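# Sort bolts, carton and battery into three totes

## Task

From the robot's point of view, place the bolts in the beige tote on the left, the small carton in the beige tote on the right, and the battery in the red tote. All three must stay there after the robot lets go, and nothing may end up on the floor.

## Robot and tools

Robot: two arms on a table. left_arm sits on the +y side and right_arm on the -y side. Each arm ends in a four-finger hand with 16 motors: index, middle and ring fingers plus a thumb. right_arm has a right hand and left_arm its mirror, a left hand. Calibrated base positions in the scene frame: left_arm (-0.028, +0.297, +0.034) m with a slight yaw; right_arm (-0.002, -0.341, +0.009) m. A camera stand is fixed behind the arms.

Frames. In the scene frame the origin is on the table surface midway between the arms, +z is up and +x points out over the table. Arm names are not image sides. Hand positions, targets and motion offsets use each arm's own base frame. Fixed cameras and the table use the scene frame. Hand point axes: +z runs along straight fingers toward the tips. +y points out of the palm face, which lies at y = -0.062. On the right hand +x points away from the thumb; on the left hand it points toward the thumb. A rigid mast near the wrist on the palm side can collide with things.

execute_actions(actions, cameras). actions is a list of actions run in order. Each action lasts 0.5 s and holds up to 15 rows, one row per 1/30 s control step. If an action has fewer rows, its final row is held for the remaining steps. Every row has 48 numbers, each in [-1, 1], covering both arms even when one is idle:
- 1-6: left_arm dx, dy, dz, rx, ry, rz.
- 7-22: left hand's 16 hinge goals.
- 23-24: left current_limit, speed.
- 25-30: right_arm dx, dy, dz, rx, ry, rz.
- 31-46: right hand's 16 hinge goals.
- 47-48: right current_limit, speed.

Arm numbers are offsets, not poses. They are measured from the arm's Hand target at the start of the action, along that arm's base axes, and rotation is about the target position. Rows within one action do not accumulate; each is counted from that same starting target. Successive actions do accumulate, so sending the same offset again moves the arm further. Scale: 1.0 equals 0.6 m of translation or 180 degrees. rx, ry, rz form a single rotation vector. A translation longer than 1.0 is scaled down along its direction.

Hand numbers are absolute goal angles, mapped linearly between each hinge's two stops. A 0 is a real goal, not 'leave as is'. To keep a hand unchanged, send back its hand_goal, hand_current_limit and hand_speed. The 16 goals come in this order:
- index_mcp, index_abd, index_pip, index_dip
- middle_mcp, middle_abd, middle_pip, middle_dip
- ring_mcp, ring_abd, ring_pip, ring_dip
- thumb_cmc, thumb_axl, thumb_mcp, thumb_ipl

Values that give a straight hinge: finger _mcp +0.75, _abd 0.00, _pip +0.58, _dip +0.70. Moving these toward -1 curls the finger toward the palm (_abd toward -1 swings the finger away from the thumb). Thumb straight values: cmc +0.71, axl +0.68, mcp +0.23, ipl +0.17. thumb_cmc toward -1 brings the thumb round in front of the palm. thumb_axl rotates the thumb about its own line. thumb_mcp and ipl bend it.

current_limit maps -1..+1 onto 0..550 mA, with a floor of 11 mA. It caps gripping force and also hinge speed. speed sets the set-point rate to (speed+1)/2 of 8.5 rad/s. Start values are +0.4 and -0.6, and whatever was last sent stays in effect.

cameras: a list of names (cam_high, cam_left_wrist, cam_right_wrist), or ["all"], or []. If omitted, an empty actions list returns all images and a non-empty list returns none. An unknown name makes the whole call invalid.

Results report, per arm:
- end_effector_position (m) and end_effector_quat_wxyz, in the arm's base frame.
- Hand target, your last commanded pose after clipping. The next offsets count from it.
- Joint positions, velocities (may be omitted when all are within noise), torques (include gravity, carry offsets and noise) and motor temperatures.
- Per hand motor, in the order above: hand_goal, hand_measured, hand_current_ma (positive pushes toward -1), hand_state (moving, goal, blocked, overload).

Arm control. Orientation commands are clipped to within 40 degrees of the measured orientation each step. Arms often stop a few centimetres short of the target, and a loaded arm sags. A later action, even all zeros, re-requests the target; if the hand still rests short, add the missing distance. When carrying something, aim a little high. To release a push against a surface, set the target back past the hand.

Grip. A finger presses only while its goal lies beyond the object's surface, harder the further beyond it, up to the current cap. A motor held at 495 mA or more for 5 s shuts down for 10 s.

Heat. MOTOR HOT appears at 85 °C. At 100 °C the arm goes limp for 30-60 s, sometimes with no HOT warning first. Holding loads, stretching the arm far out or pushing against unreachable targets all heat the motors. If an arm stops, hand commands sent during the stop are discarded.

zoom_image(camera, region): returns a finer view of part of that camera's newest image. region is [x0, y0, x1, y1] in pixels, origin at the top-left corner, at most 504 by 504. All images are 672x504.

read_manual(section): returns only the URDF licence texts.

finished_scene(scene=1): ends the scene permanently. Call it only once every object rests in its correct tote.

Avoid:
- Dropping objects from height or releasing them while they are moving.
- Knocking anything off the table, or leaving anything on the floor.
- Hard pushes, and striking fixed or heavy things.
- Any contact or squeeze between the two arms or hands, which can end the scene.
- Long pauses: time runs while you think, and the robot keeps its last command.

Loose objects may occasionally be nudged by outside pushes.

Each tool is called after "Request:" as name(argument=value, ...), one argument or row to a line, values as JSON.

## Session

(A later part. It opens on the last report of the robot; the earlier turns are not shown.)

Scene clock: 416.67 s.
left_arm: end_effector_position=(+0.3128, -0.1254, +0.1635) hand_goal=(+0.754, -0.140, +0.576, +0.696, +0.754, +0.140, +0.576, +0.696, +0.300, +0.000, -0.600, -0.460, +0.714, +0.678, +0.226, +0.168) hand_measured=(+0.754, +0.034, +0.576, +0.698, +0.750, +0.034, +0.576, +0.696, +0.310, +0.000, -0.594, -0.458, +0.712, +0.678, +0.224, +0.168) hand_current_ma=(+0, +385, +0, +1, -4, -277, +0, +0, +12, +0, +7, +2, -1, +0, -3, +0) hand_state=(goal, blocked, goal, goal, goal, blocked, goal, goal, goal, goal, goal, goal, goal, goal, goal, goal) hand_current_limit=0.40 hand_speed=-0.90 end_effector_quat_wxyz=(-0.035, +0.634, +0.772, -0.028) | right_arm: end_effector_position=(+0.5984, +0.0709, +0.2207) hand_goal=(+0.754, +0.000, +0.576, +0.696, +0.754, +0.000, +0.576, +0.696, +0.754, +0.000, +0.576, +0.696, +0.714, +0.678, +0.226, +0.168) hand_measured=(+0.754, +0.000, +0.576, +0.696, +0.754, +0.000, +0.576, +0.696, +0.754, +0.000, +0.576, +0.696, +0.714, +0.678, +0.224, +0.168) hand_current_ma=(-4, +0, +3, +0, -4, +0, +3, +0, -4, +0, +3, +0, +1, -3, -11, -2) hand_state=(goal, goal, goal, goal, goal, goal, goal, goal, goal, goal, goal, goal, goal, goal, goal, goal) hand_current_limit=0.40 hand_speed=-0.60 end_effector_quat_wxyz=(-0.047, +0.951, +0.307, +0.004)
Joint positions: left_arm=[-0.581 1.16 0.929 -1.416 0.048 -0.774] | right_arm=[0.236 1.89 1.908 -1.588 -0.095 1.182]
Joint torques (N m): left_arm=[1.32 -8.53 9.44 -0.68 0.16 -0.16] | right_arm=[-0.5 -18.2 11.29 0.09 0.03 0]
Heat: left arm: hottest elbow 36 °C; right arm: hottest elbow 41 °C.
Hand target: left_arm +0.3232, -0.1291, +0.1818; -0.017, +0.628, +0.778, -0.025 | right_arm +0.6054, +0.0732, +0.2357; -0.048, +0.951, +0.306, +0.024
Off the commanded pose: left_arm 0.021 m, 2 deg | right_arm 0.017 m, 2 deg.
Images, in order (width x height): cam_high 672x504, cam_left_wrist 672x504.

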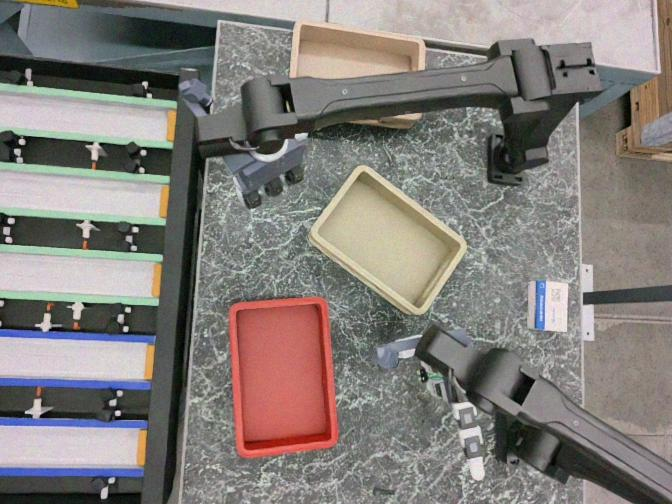

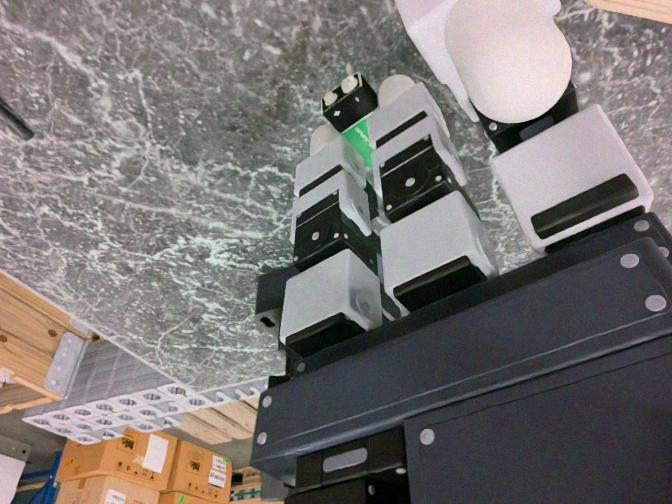

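Request:
execute_actions(
  actions=[
    [[0.03,0,0.08,0,0,0,0.754,-0.14,0.576,0.696,0.754,0.14,0.576,0.696,0.3,0,-0.6,-0.46,0.714,0.678,0.226,0.168,0.4,-0.9,0,0,0,0,0,0,0.754,0,0.576,0.696,0.754,0,0.576,0.696,0.754,0,0.576,0.696,0.714,0.678,0.226,0.168,0.4,-0.6]],
    [[0.08,0,0.06,0,0,0,0.754,-0.14,0.576,0.696,0.754,0.14,0.576,0.696,0.3,0,-0.6,-0.46,0.714,0.678,0.226,0.168,0.4,-0.9,0,0,0,0,0,0,0.754,0,0.576,0.696,0.754,0,0.576,0.696,0.754,0,0.576,0.696,0.714,0.678,0.226,0.168,0.4,-0.6]],
    [[0.1,0,0,0,0,0,0.754,-0.14,0.576,0.696,0.754,0.14,0.576,0.696,0.3,0,-0.6,-0.46,0.714,0.678,0.226,0.168,0.4,-0.9,0,0,0,0,0,0,0.754,0,0.576,0.696,0.754,0,0.576,0.696,0.754,0,0.576,0.696,0.714,0.678,0.226,0.168,0.4,-0.6]],
    [[0.1,0,0,0,0,0,0.754,-0.14,0.576,0.696,0.754,0.14,0.576,0.696,0.3,0,-0.6,-0.46,0.714,0.678,0.226,0.168,0.4,-0.9,0,0,0,0,0,0,0.754,0,0.576,0.696,0.754,0,0.576,0.696,0.754,0,0.576,0.696,0.714,0.678,0.226,0.168,0.4,-0.6]],
    [[0.08,0,0,0,0,0,0.754,-0.14,0.576,0.696,0.754,0.14,0.576,0.696,0.3,0,-0.6,-0.46,0.714,0.678,0.226,0.168,0.4,-0.9,0,0,0,0,0,0,0.754,0,0.576,0.696,0.754,0,0.576,0.696,0.754,0,0.576,0.696,0.714,0.678,0.226,0.168,0.4,-0.6]],
  ],
  cameras=["cam_high","cam_left_wrist"],
)

Scene clock: 459.97 s.
left_arm: end_effector_position=(+0.5451, -0.1287, +0.2544) hand_goal=(+0.754, -0.140, +0.576, +0.696, +0.754, +0.140, +0.576, +0.696, +0.300, +0.000, -0.600, -0.460, +0.714, +0.678, +0.226, +0.168) hand_measured=(+0.754, +0.034, +0.578, +0.698, +0.750, +0.034, +0.574, +0.696, +0.308, +0.000, -0.594, -0.458, +0.714, +0.678, +0.222, +0.168) hand_current_ma=(+0, +385, +1, +1, -4, -277, -1, +0, +10, +0, +7, +2, +0, +0, -4, +0) hand_state=(goal, blocked, goal, goal, goal, blocked, goal, goal, goal, goal, goal, goal, goal, goal, goal, goal) hand_current_limit=0.40 hand_speed=-0.90 end_effector_quat_wxyz=(-0.026, +0.626, +0.779, -0.031) | right_arm: end_effector_position=(+0.5984, +0.0709, +0.2207) hand_goal=(+0.754, +0.000, +0.576, +0.696, +0.754, +0.000, +0.576, +0.696, +0.754, +0.000, +0.576, +0.696, +0.714, +0.678, +0.226, +0.168) hand_measured=(+0.754, +0.000, +0.576, +0.696, +0.754, +0.000, +0.576, +0.696, +0.754, +0.000, +0.576, +0.696, +0.714, +0.678, +0.224, +0.168) hand_current_ma=(-4, +0, +3, +0, -4, +0, +3, +0, -4, +0, +3, +0, +1, -3, -11, -2) hand_state=(goal, goal, goal, goal, goal, goal, goal, goal, goal, goal, goal, goal, goal, goal, goal, goal) hand_current_limit=0.40 hand_speed=-0.60 end_effector_quat_wxyz=(-0.047, +0.951, +0.307, +0.004)
Joint positions: left_arm=[-0.332 1.685 1.708 -1.664 0.041 -0.548] | right_arm=[0.236 1.89 1.908 -1.588 -0.095 1.182]
Joint torques (N m): left_arm=[1.26 -16.09 9.91 -0.68 0.01 0.09] | right_arm=[-0.44 -18.26 11.29 0.08 0.03 0]
Heat: left arm: hottest elbow 39 °C; right arm: hottest elbow 41 °C.
Hand target: left_arm +0.5572, -0.1292, +0.2656; -0.017, +0.628, +0.778, -0.026 | right_arm +0.6054, +0.0732, +0.2357; -0.048, +0.951, +0.306, +0.024
Off the commanded pose: left_arm 0.017 m, 1 deg | right_arm 0.017 m, 2 deg.
Images, in order (width x height): cam_high 672x504, cam_left_wrist 672x504.

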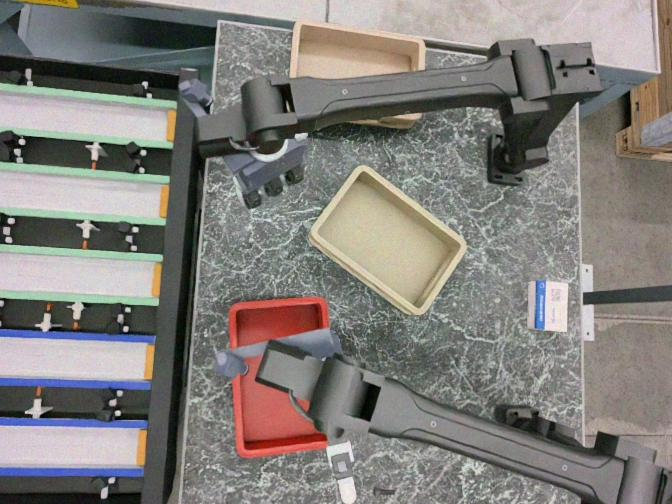

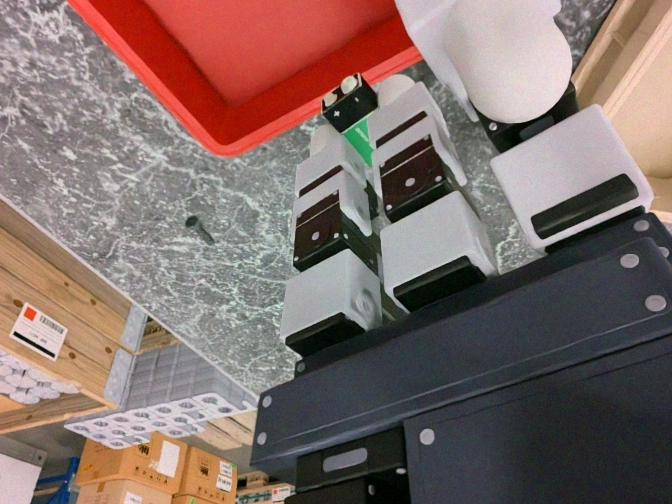

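Request:
execute_actions(
  actions=[
    [[0.1,-0.015,0,0,0,0,0.754,-0.14,0.576,0.696,0.754,0.14,0.576,0.696,0.3,0,-0.6,-0.46,0.714,0.678,0.226,0.168,0.4,-0.9,0,0,0,0,0,0,0.754,0,0.576,0.696,0.754,0,0.576,0.696,0.754,0,0.576,0.696,0.714,0.678,0.226,0.168,0.4,-0.6]],
    [[0,0,-0.09,0,0,0,0.754,-0.14,0.576,0.696,0.754,0.14,0.576,0.696,0.3,0,-0.6,-0.46,0.714,0.678,0.226,0.168,0.4,-0.9,0,0,0,0,0,0,0.754,0,0.576,0.696,0.754,0,0.576,0.696,0.754,0,0.576,0.696,0.714,0.678,0.226,0.168,0.4,-0.6]],
    [[0,0,-0.07,0,0,0,0.754,-0.14,0.576,0.696,0.754,0.14,0.576,0.696,0.3,0,-0.6,-0.46,0.714,0.678,0.226,0.168,0.4,-0.9,0,0,0,0,0,0,0.754,0,0.576,0.696,0.754,0,0.576,0.696,0.754,0,0.576,0.696,0.714,0.678,0.226,0.168,0.4,-0.6]],
  ],
  cameras=["cam_high","cam_left_wrist"],
)

Scene clock: 493.87 s.
left_arm: end_effector_position=(+0.6098, -0.1416, +0.1738) hand_goal=(+0.754, -0.140, +0.576, +0.696, +0.754, +0.140, +0.576, +0.696, +0.300, +0.000, -0.600, -0.460, +0.714, +0.678, +0.226, +0.168) hand_measured=(+0.754, +0.034, +0.576, +0.698, +0.750, +0.034, +0.574, +0.696, +0.308, +0.000, -0.594, -0.458, +0.714, +0.678, +0.222, +0.168) hand_current_ma=(+0, +385, +0, +1, -4, -277, -1, +0, +9, +0, +7, +2, +0, +0, -4, +0) hand_state=(goal, blocked, goal, goal, goal, blocked, goal, goal, goal, goal, goal, goal, goal, goal, goal, goal) hand_current_limit=0.40 hand_speed=-0.90 end_effector_quat_wxyz=(-0.021, +0.627, +0.778, -0.029) | right_arm: end_effector_position=(+0.5984, +0.0709, +0.2207) hand_goal=(+0.754, +0.000, +0.576, +0.696, +0.754, +0.000, +0.576, +0.696, +0.754, +0.000, +0.576, +0.696, +0.714, +0.678, +0.226, +0.168) hand_measured=(+0.754, +0.000, +0.576, +0.696, +0.754, +0.000, +0.576, +0.696, +0.754, +0.000, +0.576, +0.696, +0.714, +0.678, +0.224, +0.168) hand_current_ma=(-4, +0, +3, +0, -4, +0, +3, +0, -4, +0, +3, +0, +1, -3, -11, -2) hand_state=(goal, goal, goal, goal, goal, goal, goal, goal, goal, goal, goal, goal, goal, goal, goal, goal) hand_current_limit=0.40 hand_speed=-0.60 end_effector_quat_wxyz=(-0.047, +0.951, +0.307, +0.004)
Joint positions: left_arm=[-0.317 1.867 1.747 -1.509 0.039 -0.53] | right_arm=[0.236 1.89 1.908 -1.588 -0.095 1.182]
Joint torques (N m): left_arm=[1.61 -19.25 6.99 0.24 0.05 0.09] | right_arm=[-0.5 -18.14 11.3 0.09 0.03 0]
Heat: left arm: hottest elbow 41 °C; right arm: hottest elbow 41 °C.
Hand target: left_arm +0.6172, -0.1380, +0.1696; -0.017, +0.628, +0.778, -0.026 | right_arm +0.6054, +0.0732, +0.2357; -0.048, +0.951, +0.306, +0.024
Off the commanded pose: left_arm 0.009 m, 1 deg | right_arm 0.017 m, 2 deg.
Images, in order (width x height): cam_high 672x504, cam_left_wrist 672x504.

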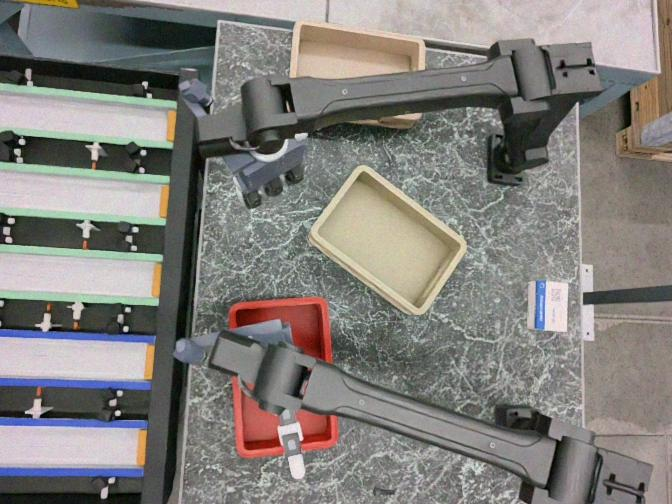

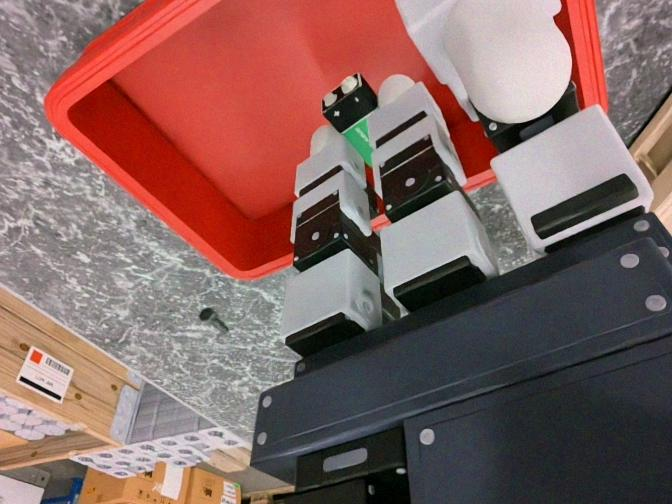

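Request:
execute_actions(
  actions=[
    [[0,0,-0.07,0,0,0,0.754,-0.14,0.576,0.696,0.754,0.14,0.576,0.696,0.3,0,-0.6,-0.46,0.714,0.678,0.226,0.168,0.4,-0.9,0,0,0,0,0,0,0.754,0,0.576,0.696,0.754,0,0.576,0.696,0.754,0,0.576,0.696,0.714,0.678,0.226,0.168,0.4,-0.6]],
    [[0,0,-0.05,0,0,0,0.754,-0.14,0.576,0.696,0.754,0.14,0.576,0.696,0.3,0,-0.6,-0.46,0.714,0.678,0.226,0.168,0.4,-0.9,0,0,0,0,0,0,0.754,0,0.576,0.696,0.754,0,0.576,0.696,0.754,0,0.576,0.696,0.714,0.678,0.226,0.168,0.4,-0.6]],
  ],
  cameras=["cam_left_wrist"],
)

Scene clock: 504.97 s.
left_arm: end_effector_position=(+0.6115, -0.1422, +0.1065) hand_goal=(+0.754, -0.140, +0.576, +0.696, +0.754, +0.140, +0.576, +0.696, +0.300, +0.000, -0.600, -0.460, +0.714, +0.678, +0.226, +0.168) hand_measured=(+0.754, +0.034, +0.576, +0.698, +0.750, +0.034, +0.574, +0.696, +0.308, +0.000, -0.594, -0.458, +0.714, +0.678, +0.222, +0.168) hand_current_ma=(+0, +385, +0, +1, -4, -277, -1, +0, +9, +0, +7, +2, +0, +0, -4, +0) hand_state=(goal, blocked, goal, goal, goal, blocked, goal, goal, goal, goal, goal, goal, goal, goal, goal, goal) hand_current_limit=0.40 hand_speed=-0.90 end_effector_quat_wxyz=(-0.016, +0.628, +0.778, -0.027) | right_arm: end_effector_position=(+0.5984, +0.0709, +0.2207) hand_goal=(+0.754, +0.000, +0.576, +0.696, +0.754, +0.000, +0.576, +0.696, +0.754, +0.000, +0.576, +0.696, +0.714, +0.678, +0.226, +0.168) hand_measured=(+0.754, +0.000, +0.576, +0.696, +0.754, +0.000, +0.576, +0.696, +0.754, +0.000, +0.576, +0.696, +0.714, +0.678, +0.224, +0.168) hand_current_ma=(-4, +0, +3, +0, -4, +0, +3, +0, -4, +0, +3, +0, +1, -3, -11, -2) hand_state=(goal, goal, goal, goal, goal, goal, goal, goal, goal, goal, goal, goal, goal, goal, goal, goal) hand_current_limit=0.40 hand_speed=-0.60 end_effector_quat_wxyz=(-0.047, +0.951, +0.307, +0.004)
Joint positions: left_arm=[-0.317 1.902 1.618 -1.336 0.039 -0.528] | right_arm=[0.236 1.89 1.908 -1.588 -0.095 1.182]
Joint torques (N m): left_arm=[1.49 -18.67 6.57 0.25 0.05 0.09] | right_arm=[-0.5 -18.2 11.29 0.1 0.03 0]
Heat: left arm: hottest elbow 40 °C; right arm: hottest elbow 41 °C.
Hand target: left_arm +0.6173, -0.1381, +0.0976; -0.017, +0.628, +0.778, -0.026 | right_arm +0.6054, +0.0732, +0.2357; -0.048, +0.951, +0.306, +0.024
Off the commanded pose: left_arm 0.011 m, 0 deg | right_arm 0.017 m, 2 deg.
Images, in order (width x height): cam_left_wrist 672x504.

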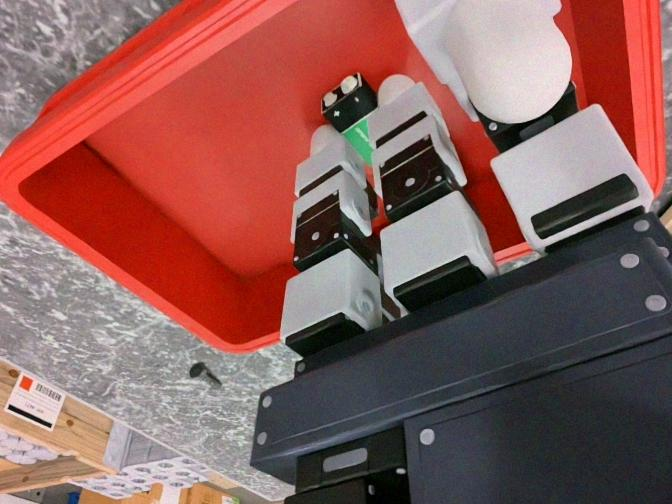

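Request:
execute_actions(
  actions=[
    [[0,0,-0.018,0,0,0,0.754,-0.14,0.576,0.696,0.754,0.14,0.576,0.696,0.3,0,-0.6,-0.46,0.714,0.678,0.226,0.168,0.4,-0.9,0,0,0,0,0,0,0.754,0,0.576,0.696,0.754,0,0.576,0.696,0.754,0,0.576,0.696,0.714,0.678,0.226,0.168,0.4,-0.6]],
    [[0,0,0,0,0,0,0.754,0.03,0.576,0.696,0.754,0.03,0.576,0.696,0.3,0,-0.6,-0.46,0.714,0.678,0.226,0.168,0.4,-0.9,0,0,0,0,0,0,0.754,0,0.576,0.696,0.754,0,0.576,0.696,0.754,0,0.576,0.696,0.714,0.678,0.226,0.168,0.4,-0.6]],
    [[0,0,0,0,0,0,0.754,0.12,0.576,0.696,0.754,-0.06,0.576,0.696,0.3,0,-0.6,-0.46,0.714,0.678,0.226,0.168,0.4,-0.9,0,0,0,0,0,0,0.754,0,0.576,0.696,0.754,0,0.576,0.696,0.754,0,0.576,0.696,0.714,0.678,0.226,0.168,0.4,-0.6]],
  ],
  cameras=["cam_left_wrist"],
)

Scene clock: 518.33 s.
left_arm: end_effector_position=(+0.6133, -0.1429, +0.1019) hand_goal=(+0.754, +0.120, +0.576, +0.696, +0.754, -0.060, +0.576, +0.696, +0.300, +0.000, -0.600, -0.460, +0.714, +0.678, +0.226, +0.168) hand_measured=(+0.754, +0.116, +0.576, +0.698, +0.750, -0.056, +0.574, +0.696, +0.308, +0.000, -0.594, -0.458, +0.714, +0.678, +0.222, +0.168) hand_current_ma=(+0, -3, +0, +1, -4, +3, -1, +0, +9, +0, +7, +2, +0, +0, -4, +0) hand_state=(goal, goal, goal, goal, goal, goal, goal, goal, goal, goal, goal, goal, goal, goal, goal, goal) hand_current_limit=0.40 hand_speed=-0.90 end_effector_quat_wxyz=(-0.011, +0.628, +0.778, -0.025) | right_arm: end_effector_position=(+0.5984, +0.0709, +0.2207) hand_goal=(+0.754, +0.000, +0.576, +0.696, +0.754, +0.000, +0.576, +0.696, +0.754, +0.000, +0.576, +0.696, +0.714, +0.678, +0.226, +0.168) hand_measured=(+0.754, +0.000, +0.576, +0.696, +0.754, +0.000, +0.576, +0.696, +0.754, +0.000, +0.576, +0.696, +0.714, +0.678, +0.224, +0.168) hand_current_ma=(-4, +0, +3, +0, -4, +0, +3, +0, -4, +0, +3, +0, +1, -3, -11, -2) hand_state=(goal, goal, goal, goal, goal, goal, goal, goal, goal, goal, goal, goal, goal, goal, goal, goal) hand_current_limit=0.40 hand_speed=-0.60 end_effector_quat_wxyz=(-0.047, +0.951, +0.307, +0.004)
Joint positions: left_arm=[-0.317 1.904 1.605 -1.31 0.039 -0.528] | right_arm=[0.236 1.89 1.908 -1.588 -0.095 1.182]
Joint torques (N m): left_arm=[1.55 -18.26 6.31 0.25 0.05 0.09] | right_arm=[-0.44 -18.14 11.29 0.1 0.03 0]
Heat: left arm: hottest elbow 40 °C; right arm: hottest elbow 41 °C.
Hand target: left_arm +0.6172, -0.1380, +0.0869; -0.017, +0.628, +0.778, -0.026 | right_arm +0.6054, +0.0732, +0.2357; -0.048, +0.951, +0.306, +0.024
Off the commanded pose: left_arm 0.016 m, 1 deg | right_arm 0.017 m, 2 deg.
Images, in order (width x height): cam_left_wrist 672x504.

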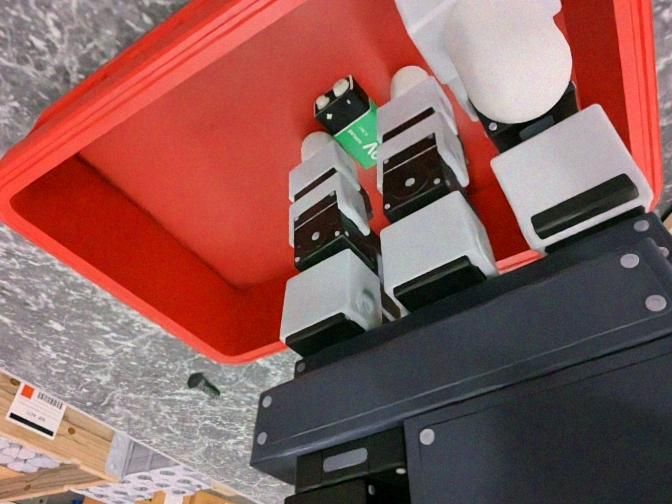

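Request:
execute_actions(
  actions=[
    [[0,0,0.08,0,0,0,0.754,0.1,0.576,0.696,0.754,-0.1,0.576,0.696,0.3,0,-0.6,-0.46,0.714,0.678,0.226,0.168,0.4,-0.9,0,0,0,0,0,0,0.754,0,0.576,0.696,0.754,0,0.576,0.696,0.754,0,0.576,0.696,0.714,0.678,0.226,0.168,0.4,-0.6]],
    [[0,0,0.1,0,0,0,0.754,0.1,0.576,0.696,0.754,-0.1,0.576,0.696,0.3,0,-0.6,-0.46,0.714,0.678,0.226,0.168,0.4,-0.9,0,0,0,0,0,0,0.754,0,0.576,0.696,0.754,0,0.576,0.696,0.754,0,0.576,0.696,0.714,0.678,0.226,0.168,0.4,-0.6]],
    [[-0.03,0.03,0.1,0,0,0,0.754,0.1,0.576,0.696,0.754,-0.1,0.576,0.696,0.3,0,-0.6,-0.46,0.714,0.678,0.226,0.168,0.4,-0.9,0,0,0,0,0,0,0.754,0,0.576,0.696,0.754,0,0.576,0.696,0.754,0,0.576,0.696,0.714,0.678,0.226,0.168,0.4,-0.6]],
    [[-0.083,0.1,0,0,0,-0.014,0.754,0.1,0.576,0.696,0.754,-0.1,0.576,0.696,0.3,0,-0.6,-0.46,0.714,0.678,0.226,0.168,0.4,-0.9,0,0,0,0,0,0,0.754,0,0.576,0.696,0.754,0,0.576,0.696,0.754,0,0.576,0.696,0.714,0.678,0.226,0.168,0.4,-0.6]],
    [[-0.083,0.1,0,0,0,-0.014,0.754,0.1,0.576,0.696,0.754,-0.1,0.576,0.696,0.3,0,-0.6,-0.46,0.714,0.678,0.226,0.168,0.4,-0.9,0,0,0,0,0,0,0.754,0,0.576,0.696,0.754,0,0.576,0.696,0.754,0,0.576,0.696,0.714,0.678,0.226,0.168,0.4,-0.6]],
    [[-0.083,0.1,0,0,0,-0.014,0.754,0.1,0.576,0.696,0.754,-0.1,0.576,0.696,0.3,0,-0.6,-0.46,0.714,0.678,0.226,0.168,0.4,-0.9,0,0,0,0,0,0,0.754,0,0.576,0.696,0.754,0,0.576,0.696,0.754,0,0.576,0.696,0.714,0.678,0.226,0.168,0.4,-0.6]],
    [[-0.083,0.1,0,0,0,-0.014,0.754,0.1,0.576,0.696,0.754,-0.1,0.576,0.696,0.3,0,-0.6,-0.46,0.714,0.678,0.226,0.168,0.4,-0.9,0,0,0,0,0,0,0.754,0,0.576,0.696,0.754,0,0.576,0.696,0.754,0,0.576,0.696,0.714,0.678,0.226,0.168,0.4,-0.6]],
  ],
  cameras=["cam_high","cam_left_wrist"],
)

Scene clock: 550.33 s.
left_arm: end_effector_position=(+0.4008, +0.1180, +0.2546) hand_goal=(+0.754, +0.100, +0.576, +0.696, +0.754, -0.100, +0.576, +0.696, +0.300, +0.000, -0.600, -0.460, +0.714, +0.678, +0.226, +0.168) hand_measured=(+0.752, +0.100, +0.576, +0.698, +0.752, -0.098, +0.574, +0.696, +0.306, +0.000, -0.594, -0.458, +0.712, +0.678, +0.222, +0.168) hand_current_ma=(-2, +0, +0, +1, -2, +0, -1, +0, +6, +0, +7, +2, -1, +0, -4, +0) hand_state=(goal, goal, goal, goal, goal, goal, goal, goal, goal, goal, goal, goal, goal, goal, goal, goal) hand_current_limit=0.40 hand_speed=-0.90 end_effector_quat_wxyz=(-0.020, +0.691, +0.722, -0.025) | right_arm: end_effector_position=(+0.5984, +0.0709, +0.2207) hand_goal=(+0.754, +0.000, +0.576, +0.696, +0.754, +0.000, +0.576, +0.696, +0.754, +0.000, +0.576, +0.696, +0.714, +0.678, +0.226, +0.168) hand_measured=(+0.754, +0.000, +0.576, +0.696, +0.754, +0.000, +0.576, +0.696, +0.754, +0.000, +0.576, +0.696, +0.714, +0.678, +0.224, +0.168) hand_current_ma=(-4, +0, +3, +0, -4, +0, +3, +0, -4, +0, +3, +0, +1, -3, -11, -2) hand_state=(goal, goal, goal, goal, goal, goal, goal, goal, goal, goal, goal, goal, goal, goal, goal, goal) hand_current_limit=0.40 hand_speed=-0.60 end_effector_quat_wxyz=(-0.047, +0.951, +0.307, +0.004)
Joint positions: left_arm=[0.278 1.242 1.232 -1.624 -0.009 0.234] | right_arm=[0.236 1.89 1.908 -1.588 -0.095 1.182]
Joint torques (N m): left_arm=[1.38 -10.29 6.71 -0.23 0.19 0.09] | right_arm=[-0.5 -18.2 11.3 0.08 0.04 0]
Heat: left arm: hottest elbow 39 °C; right arm: hottest elbow 41 °C.
Hand target: left_arm +0.4001, +0.1199, +0.2549; -0.019, +0.694, +0.720, -0.024 | right_arm +0.6054, +0.0732, +0.2357; -0.048, +0.951, +0.306, +0.024
Off the commanded pose: left_arm 0.002 m, 0 deg | right_arm 0.017 m, 2 deg.
Images, in order (width x height): cam_high 672x504, cam_left_wrist 672x504.

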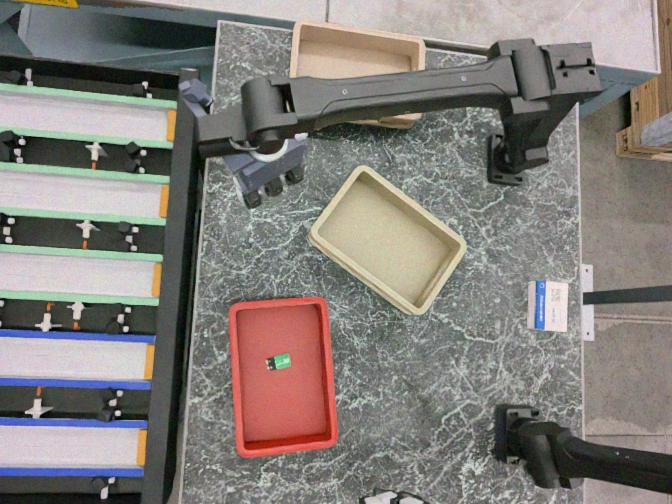

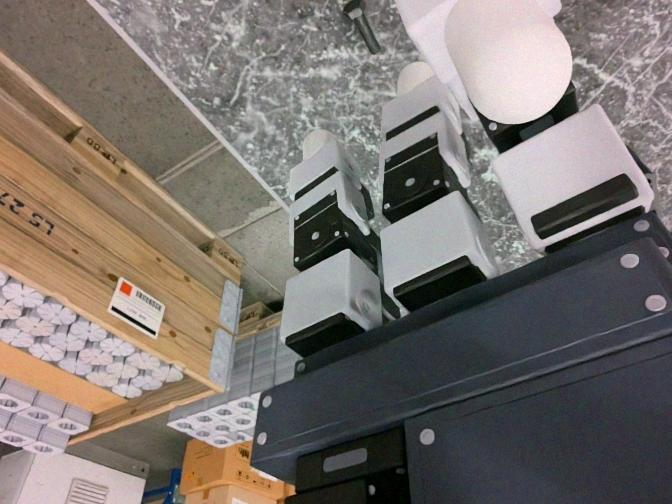

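Request:
zoom_image(
  camera="cam_left_wrist",
  region=[320, 0, 420, 80],
)

Scaled by 5.040 from the camera's 672x504 image, which has a finer 960x720 frame.

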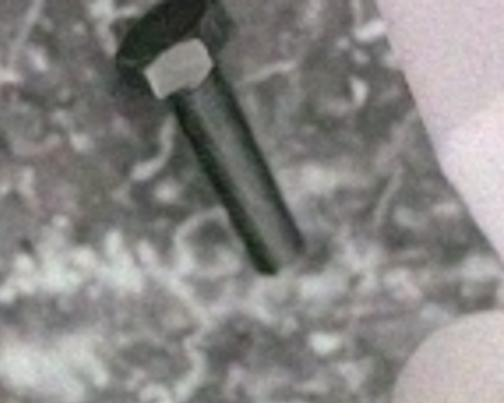

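Request:
execute_actions(
  actions=[
    [[-0.03,-0.015,-0.09,0,0,-0.053,0.754,0.06,0.576,0.696,0.754,-0.06,0.576,0.696,0.3,0,-0.6,-0.46,0.714,0.678,0.226,0.168,0.4,-0.8,0,0,0,0,0,0,0.754,0,0.576,0.696,0.754,0,0.576,0.696,0.754,0,0.576,0.696,0.714,0.678,0.226,0.168,0.4,-0.6]],
    [[-0.01,-0.005,-0.1,0,0,0,0.754,0.06,0.576,0.696,0.754,-0.06,0.576,0.696,0.3,0,-0.6,-0.46,0.714,0.678,0.226,0.168,0.4,-0.8,0,0,0,0,0,0,0.754,0,0.576,0.696,0.754,0,0.576,0.696,0.754,0,0.576,0.696,0.714,0.678,0.226,0.168,0.4,-0.6]],
  ],
  cameras=["cam_left_wrist"],
)

Scene clock: 581.93 s.
left_arm: end_effector_position=(+0.3723, +0.1043, +0.1436) hand_goal=(+0.754, +0.060, +0.576, +0.696, +0.754, -0.060, +0.576, +0.696, +0.300, +0.000, -0.600, -0.460, +0.714, +0.678, +0.226, +0.168) hand_measured=(+0.752, +0.062, +0.576, +0.698, +0.752, -0.062, +0.574, +0.696, +0.306, +0.000, -0.594, -0.458, +0.712, +0.678, +0.222, +0.168) hand_current_ma=(-2, +2, +0, +1, -2, -1, -1, +0, +6, +0, +7, +2, -1, +0, -4, +0) hand_state=(goal, goal, goal, goal, goal, goal, goal, goal, goal, goal, goal, goal, goal, goal, goal, goal) hand_current_limit=0.40 hand_speed=-0.80 end_effector_quat_wxyz=(-0.021, +0.748, +0.663, -0.025) | right_arm: end_effector_position=(+0.5984, +0.0709, +0.2207) hand_goal=(+0.754, +0.000, +0.576, +0.696, +0.754, +0.000, +0.576, +0.696, +0.754, +0.000, +0.576, +0.696, +0.714, +0.678, +0.226, +0.168) hand_measured=(+0.754, +0.000, +0.576, +0.696, +0.754, +0.000, +0.576, +0.696, +0.754, +0.000, +0.576, +0.696, +0.714, +0.678, +0.224, +0.168) hand_current_ma=(-4, +0, +3, +0, -4, +0, +3, +0, -4, +0, +3, +0, +1, -3, -11, -2) hand_state=(goal, goal, goal, goal, goal, goal, goal, goal, goal, goal, goal, goal, goal, goal, goal, goal) hand_current_limit=0.40 hand_speed=-0.60 end_effector_quat_wxyz=(-0.047, +0.951, +0.307, +0.004)
Joint positions: left_arm=[0.303 1.207 0.909 -1.336 -0.018 0.424] | right_arm=[0.236 1.89 1.908 -1.588 -0.095 1.182]
Joint torques (N m): left_arm=[1.49 -7.88 6.61 0.31 0.12 0.1] | right_arm=[-0.5 -18.14 11.29 0.1 0.03 0]
Heat: left arm: hottest elbow 37 °C; right arm: hottest elbow 42 °C.
Hand target: left_arm +0.3760, +0.1079, +0.1408; -0.021, +0.751, +0.659, -0.022 | right_arm +0.6054, +0.0732, +0.2357; -0.048, +0.951, +0.306, +0.024
Off the commanded pose: left_arm 0.006 m, 1 deg | right_arm 0.017 m, 2 deg.
Images, in order (width x height): cam_left_wrist 672x504.

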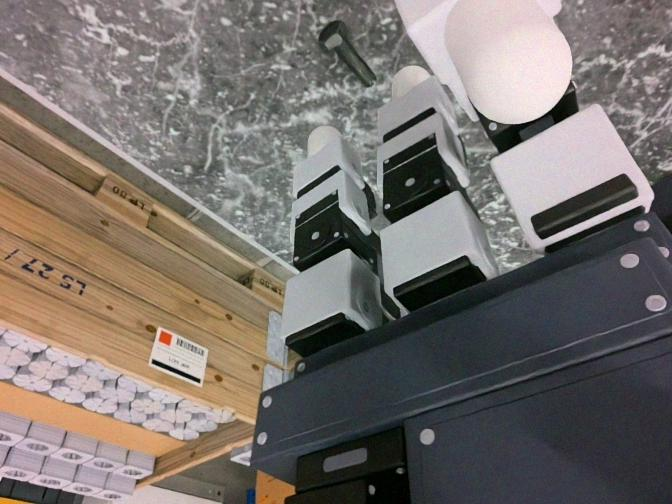

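Request:
zoom_image(
  camera="cam_left_wrist",
  region=[290, 0, 450, 160],
)

Scaled by 3.150 from the camera's 672x504 image, which has a finer 960x720 frame.

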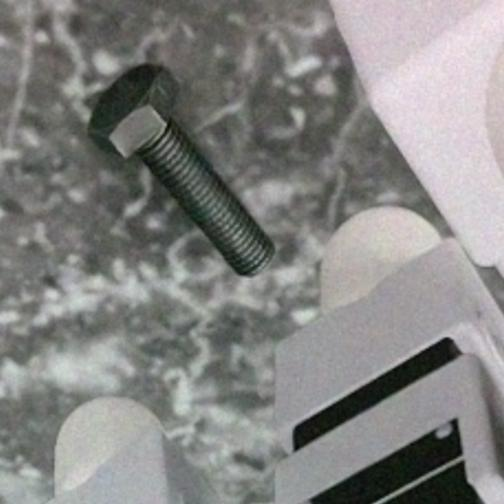

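Request:
execute_actions(
  actions=[
    [[0.012,0.001,-0.075,0,0,0,0.754,0.06,0.576,0.696,0.754,-0.06,0.576,0.696,0.3,0,-0.6,-0.46,0.714,0.678,0.226,0.168,0.4,-0.8,0,0,0,0,0,0,0.754,0,0.576,0.696,0.754,0,0.576,0.696,0.754,0,0.576,0.696,0.714,0.678,0.226,0.168,0.4,-0.6]],
  ],
  cameras=["cam_left_wrist"],
)

Scene clock: 611.63 s.
left_arm: end_effector_position=(+0.3786, +0.1063, +0.0974) hand_goal=(+0.754, +0.060, +0.576, +0.696, +0.754, -0.060, +0.576, +0.696, +0.300, +0.000, -0.600, -0.460, +0.714, +0.678, +0.226, +0.168) hand_measured=(+0.752, +0.062, +0.576, +0.698, +0.752, -0.062, +0.574, +0.696, +0.306, +0.000, -0.594, -0.458, +0.712, +0.678, +0.222, +0.168) hand_current_ma=(-2, +2, +0, +1, -2, -1, -1, +0, +6, +0, +7, +2, -1, +0, -4, +0) hand_state=(goal, goal, goal, goal, goal, goal, goal, goal, goal, goal, goal, goal, goal, goal, goal, goal) hand_current_limit=0.40 hand_speed=-0.80 end_effector_quat_wxyz=(-0.022, +0.748, +0.662, -0.027) | right_arm: end_effector_position=(+0.5984, +0.0709, +0.2207) hand_goal=(+0.754, +0.000, +0.576, +0.696, +0.754, +0.000, +0.576, +0.696, +0.754, +0.000, +0.576, +0.696, +0.714, +0.678, +0.226, +0.168) hand_measured=(+0.754, +0.000, +0.576, +0.696, +0.754, +0.000, +0.576, +0.696, +0.754, +0.000, +0.576, +0.696, +0.714, +0.678, +0.224, +0.168) hand_current_ma=(-4, +0, +3, +0, -4, +0, +3, +0, -4, +0, +3, +0, +1, -3, -11, -2) hand_state=(goal, goal, goal, goal, goal, goal, goal, goal, goal, goal, goal, goal, goal, goal, goal, goal) hand_current_limit=0.40 hand_speed=-0.60 end_effector_quat_wxyz=(-0.047, +0.951, +0.307, +0.004)
Joint positions: left_arm=[0.303 1.278 0.839 -1.2 -0.018 0.424] | right_arm=[0.236 1.89 1.908 -1.588 -0.095 1.182]
Joint torques (N m): left_arm=[1.08 -8.64 6.38 0.31 0.13 0.04] | right_arm=[-0.56 -18.2 11.29 0.09 0.03 0]
Heat: left arm: hottest elbow 37 °C; right arm: hottest elbow 42 °C.
Hand target: left_arm +0.3833, +0.1085, +0.0959; -0.021, +0.751, +0.659, -0.022 | right_arm +0.6054, +0.0732, +0.2357; -0.048, +0.951, +0.306, +0.024
Off the commanded pose: left_arm 0.005 m, 1 deg | right_arm 0.017 m, 2 deg.
Images, in order (width x height): cam_left_wrist 672x504.

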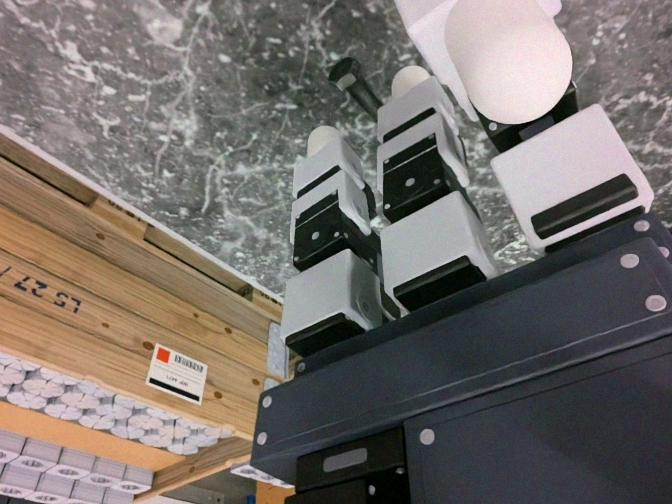

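Request:
execute_actions(
  actions=[
    [[0,0,-0.022,0,0,0,0.754,0.06,0.576,0.696,0.754,-0.06,0.576,0.696,0.3,0,-0.6,-0.46,0.714,0.678,0.226,0.168,0.4,-0.8,0,0,0,0,0,0,0.754,0,0.576,0.696,0.754,0,0.576,0.696,0.754,0,0.576,0.696,0.714,0.678,0.226,0.168,0.4,-0.6]],
  ],
  cameras=["cam_left_wrist"],
)

Request:
zoom_image(
  camera="cam_left_wrist",
  region=[290, 40, 450, 200],
)

Scene clock: 620.23 s.
left_arm: end_effector_position=(+0.3812, +0.1071, +0.0882) hand_goal=(+0.754, +0.060, +0.576, +0.696, +0.754, -0.060, +0.576, +0.696, +0.300, +0.000, -0.600, -0.460, +0.714, +0.678, +0.226, +0.168) hand_measured=(+0.752, +0.062, +0.576, +0.698, +0.752, -0.062, +0.574, +0.696, +0.306, +0.000, -0.594, -0.458, +0.712, +0.678, +0.222, +0.168) hand_current_ma=(-2, +2, +0, +1, -2, -1, -1, +0, +6, +0, +7, +2, -1, +0, -4, +0) hand_state=(goal, goal, goal, goal, goal, goal, goal, goal, goal, goal, goal, goal, goal, goal, goal, goal) hand_current_limit=0.40 hand_speed=-0.80 end_effector_quat_wxyz=(-0.020, +0.748, +0.663, -0.022) | right_arm: end_effector_position=(+0.5984, +0.0709, +0.2207) hand_goal=(+0.754, +0.000, +0.576, +0.696, +0.754, +0.000, +0.576, +0.696, +0.754, +0.000, +0.576, +0.696, +0.714, +0.678, +0.226, +0.168) hand_measured=(+0.754, +0.000, +0.576, +0.696, +0.754, +0.000, +0.576, +0.696, +0.754, +0.000, +0.576, +0.696, +0.714, +0.678, +0.224, +0.168) hand_current_ma=(-4, +0, +3, +0, -4, +0, +3, +0, -4, +0, +3, +0, +1, -3, -11, -2) hand_state=(goal, goal, goal, goal, goal, goal, goal, goal, goal, goal, goal, goal, goal, goal, goal, goal) hand_current_limit=0.40 hand_speed=-0.60 end_effector_quat_wxyz=(-0.047, +0.951, +0.307, +0.004)
Joint positions: left_arm=[0.303 1.291 0.822 -1.158 -0.018 0.424] | right_arm=[0.236 1.89 1.908 -1.588 -0.095 1.182]
Joint torques (N m): left_arm=[1.08 -8.29 5.93 0.32 0.14 0.04] | right_arm=[-0.56 -18.14 11.29 0.09 0.03 -0.01]
Heat: left arm: hottest elbow 37 °C; right arm: hottest elbow 42 °C.
Hand target: left_arm +0.3832, +0.1085, +0.0826; -0.021, +0.751, +0.659, -0.022 | right_arm +0.6054, +0.0732, +0.2357; -0.048, +0.951, +0.306, +0.024
Off the commanded pose: left_arm 0.006 m, 0 deg | right_arm 0.017 m, 2 deg.
Images, in order (width x height): cam_left_wrist 672x504.

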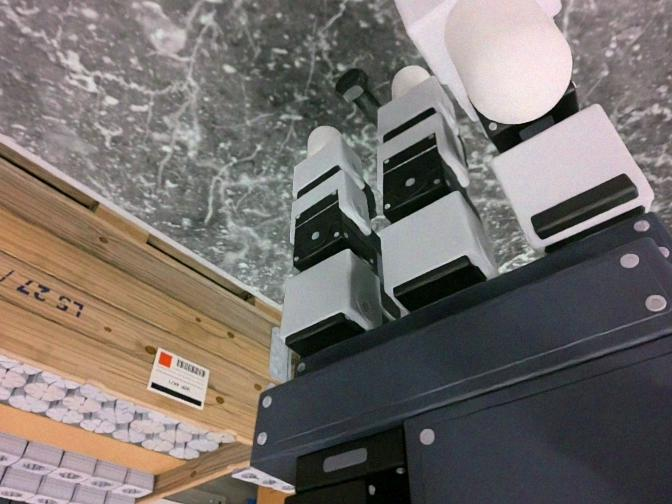

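Scaled by 3.150 from the camera's 672x504 image, which has a finer 960x720 frame.

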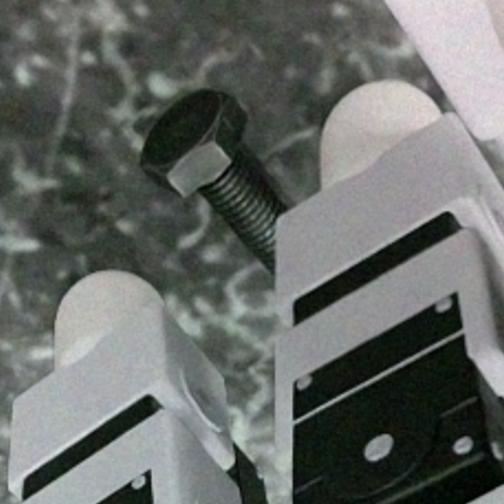

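Request:
execute_actions(
  actions=[
    [[-0.007,-0.004,-0.007,0,0,0,0.754,0.06,0.576,0.696,0.754,-0.06,0.576,0.696,0.3,0,-0.6,-0.46,0.714,0.678,0.226,0.168,0.4,-0.8,0,0,0,0,0,0,0.754,0,0.576,0.696,0.754,0,0.576,0.696,0.754,0,0.576,0.696,0.714,0.678,0.226,0.168,0.4,-0.6]],
  ],
  cameras=[],
)

Request:
execute_actions(
  actions=[
    [[0,0,0,0,0,0,0.754,-0.06,0.576,0.696,0.754,0.06,0.576,0.696,0.3,0,-0.6,-0.46,0.714,0.678,0.226,0.168,0.4,-0.88,0,0,0,0,0,0,0.754,0,0.576,0.696,0.754,0,0.576,0.696,0.754,0,0.576,0.696,0.714,0.678,0.226,0.168,0.4,-0.6]],
  ],
  cameras=["cam_left_wrist"],
)

Request:
zoom_image(
  camera="cam_left_wrist",
  region=[290, 40, 450, 200],
)

Scene clock: 636.90 s.
left_arm: end_effector_position=(+0.3802, +0.1081, +0.0858) hand_goal=(+0.754, +0.060, +0.576, +0.696, +0.754, -0.060, +0.576, +0.696, +0.300, +0.000, -0.600, -0.460, +0.714, +0.678, +0.226, +0.168) hand_measured=(+0.756, +0.060, +0.576, +0.696, +0.752, -0.062, +0.574, +0.696, +0.306, +0.000, -0.594, -0.458, +0.712, +0.678, +0.222, +0.168) hand_current_ma=(+1, +0, +0, +0, -2, -1, -1, +0, +6, +0, +7, +2, -1, +0, -4, +0) hand_state=(goal, goal, goal, goal, goal, goal, goal, goal, goal, goal, goal, goal, goal, goal, goal, goal) hand_current_limit=0.40 hand_speed=-0.80 end_effector_quat_wxyz=(-0.023, +0.748, +0.663, -0.019) | right_arm: end_effector_position=(+0.5984, +0.0709, +0.2207) hand_goal=(+0.754, +0.000, +0.576, +0.696, +0.754, +0.000, +0.576, +0.696, +0.754, +0.000, +0.576, +0.696, +0.714, +0.678, +0.226, +0.168) hand_measured=(+0.754, +0.000, +0.576, +0.696, +0.754, +0.000, +0.576, +0.696, +0.754, +0.000, +0.576, +0.696, +0.714, +0.678, +0.224, +0.168) hand_current_ma=(-4, +0, +3, +0, -4, +0, +3, +0, -4, +0, +3, +0, +1, -3, -11, -2) hand_state=(goal, goal, goal, goal, goal, goal, goal, goal, goal, goal, goal, goal, goal, goal, goal, goal) hand_current_limit=0.40 hand_speed=-0.60 end_effector_quat_wxyz=(-0.047, +0.951, +0.307, +0.004)
Joint positions: left_arm=[0.303 1.291 0.814 -1.147 -0.025 0.424] | right_arm=[0.236 1.89 1.908 -1.588 -0.095 1.182]
Joint torques (N m): left_arm=[0.85 -8.82 5.22 0.36 0.14 0.01] | right_arm=[-0.56 -18.14 11.3 0.06 0.03 -0.01]
Heat: left arm: hottest elbow 37 °C; right arm: hottest elbow 42 °C.
Hand target: left_arm +0.3791, +0.1061, +0.0786; -0.021, +0.751, +0.659, -0.022 | right_arm +0.6054, +0.0732, +0.2357; -0.048, +0.951, +0.306, +0.024
Off the commanded pose: left_arm 0.008 m, 1 deg | right_arm 0.017 m, 2 deg.
No camera images: "cameras" was empty.

Scene clock: 637.70 s.
left_arm: end_effector_position=(+0.3810, +0.1093, +0.0861) hand_goal=(+0.754, -0.060, +0.576, +0.696, +0.754, +0.060, +0.576, +0.696, +0.300, +0.000, -0.600, -0.460, +0.714, +0.678, +0.226, +0.168) hand_measured=(+0.754, -0.006, +0.576, +0.696, +0.752, +0.054, +0.574, +0.696, +0.306, +0.000, -0.594, -0.458, +0.712, +0.678, +0.222, +0.168) hand_current_ma=(+0, +106, +0, +0, -2, -5, -1, +0, +6, +0, +7, +2, -1, +0, -4, +0) hand_state=(goal, blocked, goal, goal, goal, goal, goal, goal, goal, goal, goal, goal, goal, goal, goal, goal) hand_current_limit=0.40 hand_speed=-0.88 end_effector_quat_wxyz=(-0.023, +0.748, +0.663, -0.016) | right_arm: end_effector_position=(+0.5984, +0.0709, +0.2207) hand_goal=(+0.754, +0.000, +0.576, +0.696, +0.754, +0.000, +0.576, +0.696, +0.754, +0.000, +0.576, +0.696, +0.714, +0.678, +0.226, +0.168) hand_measured=(+0.754, +0.000, +0.576, +0.696, +0.754, +0.000, +0.576, +0.696, +0.754, +0.000, +0.576, +0.696, +0.714, +0.678, +0.224, +0.168) hand_current_ma=(-4, +0, +3, +0, -4, +0, +3, +0, -4, +0, +3, +0, +1, -3, -11, -2) hand_state=(goal, goal, goal, goal, goal, goal, goal, goal, goal, goal, goal, goal, goal, goal, goal, goal) hand_current_limit=0.40 hand_speed=-0.60 end_effector_quat_wxyz=(-0.047, +0.951, +0.307, +0.004)
Joint positions: left_arm=[0.304 1.291 0.814 -1.143 -0.028 0.424] | right_arm=[0.236 1.89 1.908 -1.588 -0.095 1.182]
Joint torques (N m): left_arm=[0.79 -8.88 5.22 0.21 0.27 0.01] | right_arm=[-0.5 -18.14 11.29 0.09 0.03 0]
Heat: left arm: hottest elbow 37 °C; right arm: hottest elbow 42 °C.
Hand target: left_arm +0.3791, +0.1061, +0.0786; -0.021, +0.751, +0.660, -0.022 | right_arm +0.6054, +0.0732, +0.2357; -0.048, +0.951, +0.306, +0.024
Off the commanded pose: left_arm 0.008 m, 1 deg | right_arm 0.017 m, 2 deg.
Images, in order (width x height): cam_left_wrist 672x504.

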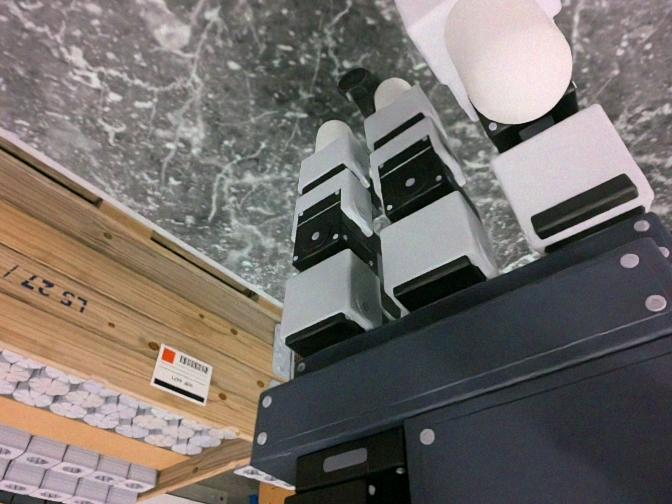

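Scaled by 3.150 from the camera's 672x504 image, which has a finer 960x720 frame.

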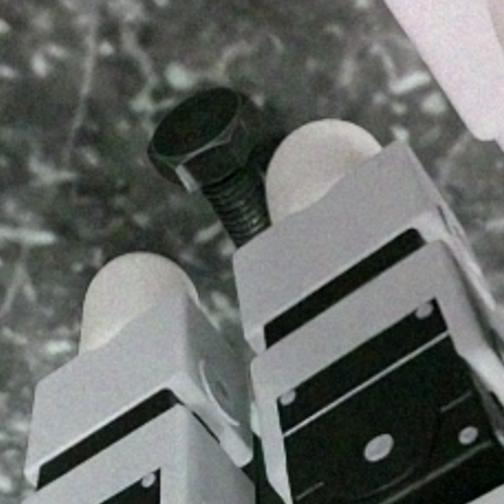

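Request:
execute_actions(
  actions=[
    [[0,0,0.006,0,0,0,0.754,-0.16,0.576,0.696,0.754,0.1,0.576,0.696,0.3,0,-0.6,-0.46,0.714,0.678,0.226,0.168,0.4,-0.88,0,0,0,0,0,0,0.754,0,0.576,0.696,0.754,0,0.576,0.696,0.754,0,0.576,0.696,0.714,0.678,0.226,0.168,0.4,-0.6]],
    [[0,0,0,0,0,0,0.754,-0.22,0.576,0.696,0.754,0.16,0.576,0.696,0.3,0,-0.6,-0.46,0.714,0.678,0.226,0.168,0.4,-0.88,0,0,0,0,0,0,0.754,0,0.576,0.696,0.754,0,0.576,0.696,0.754,0,0.576,0.696,0.714,0.678,0.226,0.168,0.4,-0.6]],
  ],
  cameras=["cam_left_wrist"],
)

Request:
zoom_image(
  camera="cam_left_wrist",
  region=[290, 40, 450, 200],
)

Scene clock: 651.73 s.
left_arm: end_effector_position=(+0.3811, +0.1088, +0.0861) hand_goal=(+0.754, -0.220, +0.576, +0.696, +0.754, +0.160, +0.576, +0.696, +0.300, +0.000, -0.600, -0.460, +0.714, +0.678, +0.226, +0.168) hand_measured=(+0.760, -0.110, +0.580, +0.698, +0.748, +0.080, +0.574, +0.696, +0.306, +0.000, -0.594, -0.458, +0.712, +0.678, +0.222, +0.168) hand_current_ma=(+6, +292, +4, +1, -6, -185, -1, +0, +6, +0, +7, +2, -1, +0, -4, +0) hand_state=(goal, blocked, goal, goal, goal, blocked, goal, goal, goal, goal, goal, goal, goal, goal, goal, goal) hand_current_limit=0.40 hand_speed=-0.88 end_effector_quat_wxyz=(-0.023, +0.750, +0.661, -0.017) | right_arm: end_effector_position=(+0.5984, +0.0709, +0.2207) hand_goal=(+0.754, +0.000, +0.576, +0.696, +0.754, +0.000, +0.576, +0.696, +0.754, +0.000, +0.576, +0.696, +0.714, +0.678, +0.226, +0.168) hand_measured=(+0.754, +0.000, +0.576, +0.696, +0.754, +0.000, +0.576, +0.696, +0.754, +0.000, +0.576, +0.696, +0.714, +0.678, +0.224, +0.168) hand_current_ma=(-4, +0, +3, +0, -4, +0, +3, +0, -4, +0, +3, +0, +1, -3, -11, -2) hand_state=(goal, goal, goal, goal, goal, goal, goal, goal, goal, goal, goal, goal, goal, goal, goal, goal) hand_current_limit=0.40 hand_speed=-0.60 end_effector_quat_wxyz=(-0.047, +0.951, +0.307, +0.004)
Joint positions: left_arm=[0.304 1.291 0.814 -1.143 -0.028 0.43] | right_arm=[0.236 1.89 1.908 -1.588 -0.095 1.182]
Joint torques (N m): left_arm=[0.79 -9.29 5.63 -0.17 0.24 0] | right_arm=[-0.5 -18.14 11.3 0.08 0.03 0]
Heat: left arm: hottest elbow 36 °C; right arm: hottest elbow 42 °C.
Hand target: left_arm +0.3791, +0.1061, +0.0822; -0.021, +0.751, +0.660, -0.022 | right_arm +0.6054, +0.0732, +0.2357; -0.048, +0.951, +0.306, +0.024
Off the commanded pose: left_arm 0.005 m, 1 deg | right_arm 0.017 m, 2 deg.
Images, in order (width x height): cam_left_wrist 672x504.

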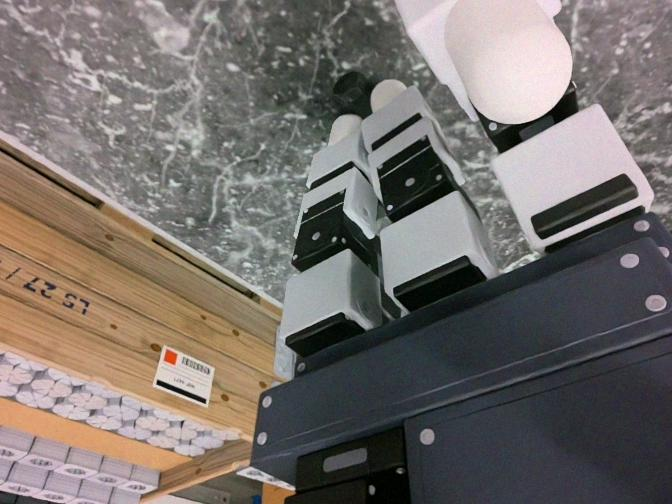

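Scaled by 3.150 from the camera's 672x504 image, which has a finer 960x720 frame.

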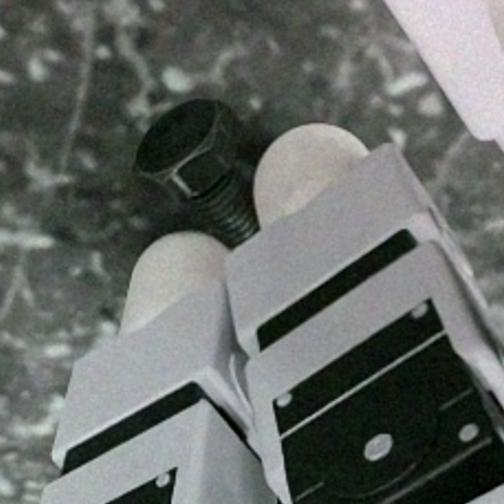

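Request:
execute_actions(
  actions=[
    [[0,0,0.02,0,0,0,0.754,-0.26,0.576,0.696,0.754,0.2,0.576,0.696,0.3,0,-0.6,-0.46,0.714,0.678,0.226,0.168,0.4,-0.88,0,0,0,0,0,0,0.754,0,0.576,0.696,0.754,0,0.576,0.696,0.754,0,0.576,0.696,0.714,0.678,0.226,0.168,0.4,-0.6]],
    [[0,0,0.05,0,0,0,0.754,-0.26,0.576,0.696,0.754,0.2,0.576,0.696,0.3,0,-0.6,-0.46,0.714,0.678,0.226,0.168,0.4,-0.88,0,0,0,0,0,0,0.754,0,0.576,0.696,0.754,0,0.576,0.696,0.754,0,0.576,0.696,0.714,0.678,0.226,0.168,0.4,-0.6]],
    [[0,0,0.06,0,0,0,0.754,-0.26,0.576,0.696,0.754,0.2,0.576,0.696,0.3,0,-0.6,-0.46,0.714,0.678,0.226,0.168,0.4,-0.88,0,0,0,0,0,0,0.754,0,0.576,0.696,0.754,0,0.576,0.696,0.754,0,0.576,0.696,0.714,0.678,0.226,0.168,0.4,-0.6]],
  ],
  cameras=["cam_left_wrist"],
)

Request:
zoom_image(
  camera="cam_left_wrist",
  region=[290, 40, 450, 200],
)

Scene clock: 664.80 s.
left_arm: end_effector_position=(+0.3671, +0.1027, +0.1424) hand_goal=(+0.754, -0.260, +0.576, +0.696, +0.754, +0.200, +0.576, +0.696, +0.300, +0.000, -0.600, -0.460, +0.714, +0.678, +0.226, +0.168) hand_measured=(+0.760, -0.118, +0.580, +0.698, +0.742, +0.082, +0.570, +0.694, +0.306, +0.000, -0.594, -0.458, +0.712, +0.678, +0.222, +0.168) hand_current_ma=(+8, +385, +5, +1, -17, -323, -6, -1, +6, +0, +6, +2, -1, +0, -4, +0) hand_state=(goal, blocked, goal, goal, goal, blocked, goal, goal, goal, goal, goal, goal, goal, goal, goal, goal) hand_current_limit=0.40 hand_speed=-0.88 end_effector_quat_wxyz=(-0.027, +0.750, +0.660, -0.038) | right_arm: end_effector_position=(+0.5984, +0.0709, +0.2207) hand_goal=(+0.754, +0.000, +0.576, +0.696, +0.754, +0.000, +0.576, +0.696, +0.754, +0.000, +0.576, +0.696, +0.714, +0.678, +0.226, +0.168) hand_measured=(+0.754, +0.000, +0.576, +0.696, +0.754, +0.000, +0.576, +0.696, +0.754, +0.000, +0.576, +0.696, +0.714, +0.678, +0.224, +0.168) hand_current_ma=(-4, +0, +3, +0, -4, +0, +3, +0, -4, +0, +3, +0, +1, -3, -11, -2) hand_state=(goal, goal, goal, goal, goal, goal, goal, goal, goal, goal, goal, goal, goal, goal, goal, goal) hand_current_limit=0.40 hand_speed=-0.60 end_effector_quat_wxyz=(-0.047, +0.951, +0.307, +0.004)
Joint positions: left_arm=[0.304 1.211 0.914 -1.365 -0.019 0.43] | right_arm=[0.236 1.89 1.908 -1.588 -0.095 1.182]
Joint torques (N m): left_arm=[0.79 -9.11 9.21 -0.64 0.19 0.01] | right_arm=[-0.56 -18.14 11.29 0.06 0.04 0]
Heat: left arm: hottest elbow 37 °C; right arm: hottest elbow 42 °C.
Hand target: left_arm +0.3791, +0.1061, +0.1600; -0.021, +0.751, +0.660, -0.022 | right_arm +0.6054, +0.0732, +0.2357; -0.048, +0.951, +0.306, +0.024
Off the commanded pose: left_arm 0.022 m, 2 deg | right_arm 0.017 m, 2 deg.
Images, in order (width x height): cam_left_wrist 672x504.

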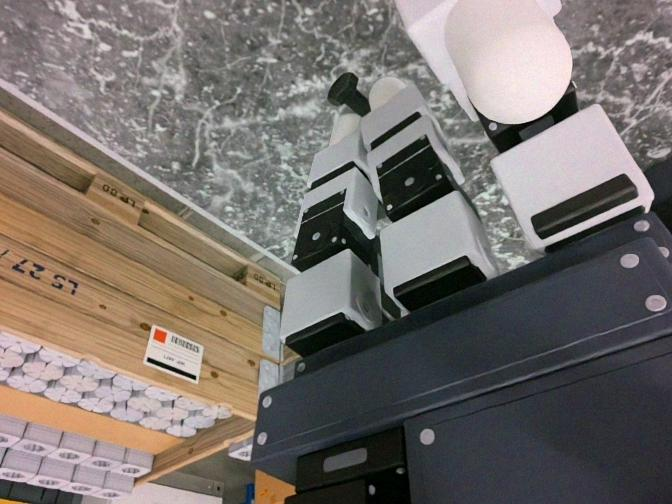

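Scaled by 3.150 from the camera's 672x504 image, which has a finer 960x720 frame.

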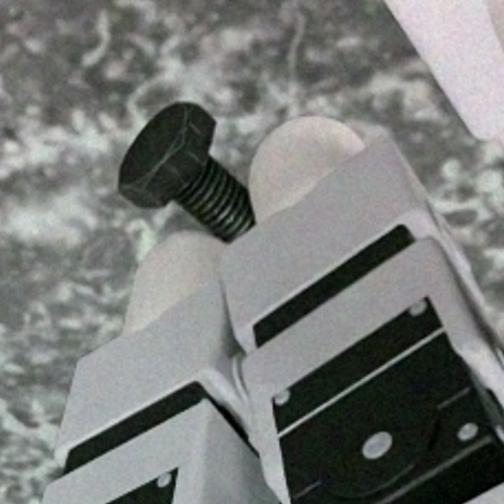

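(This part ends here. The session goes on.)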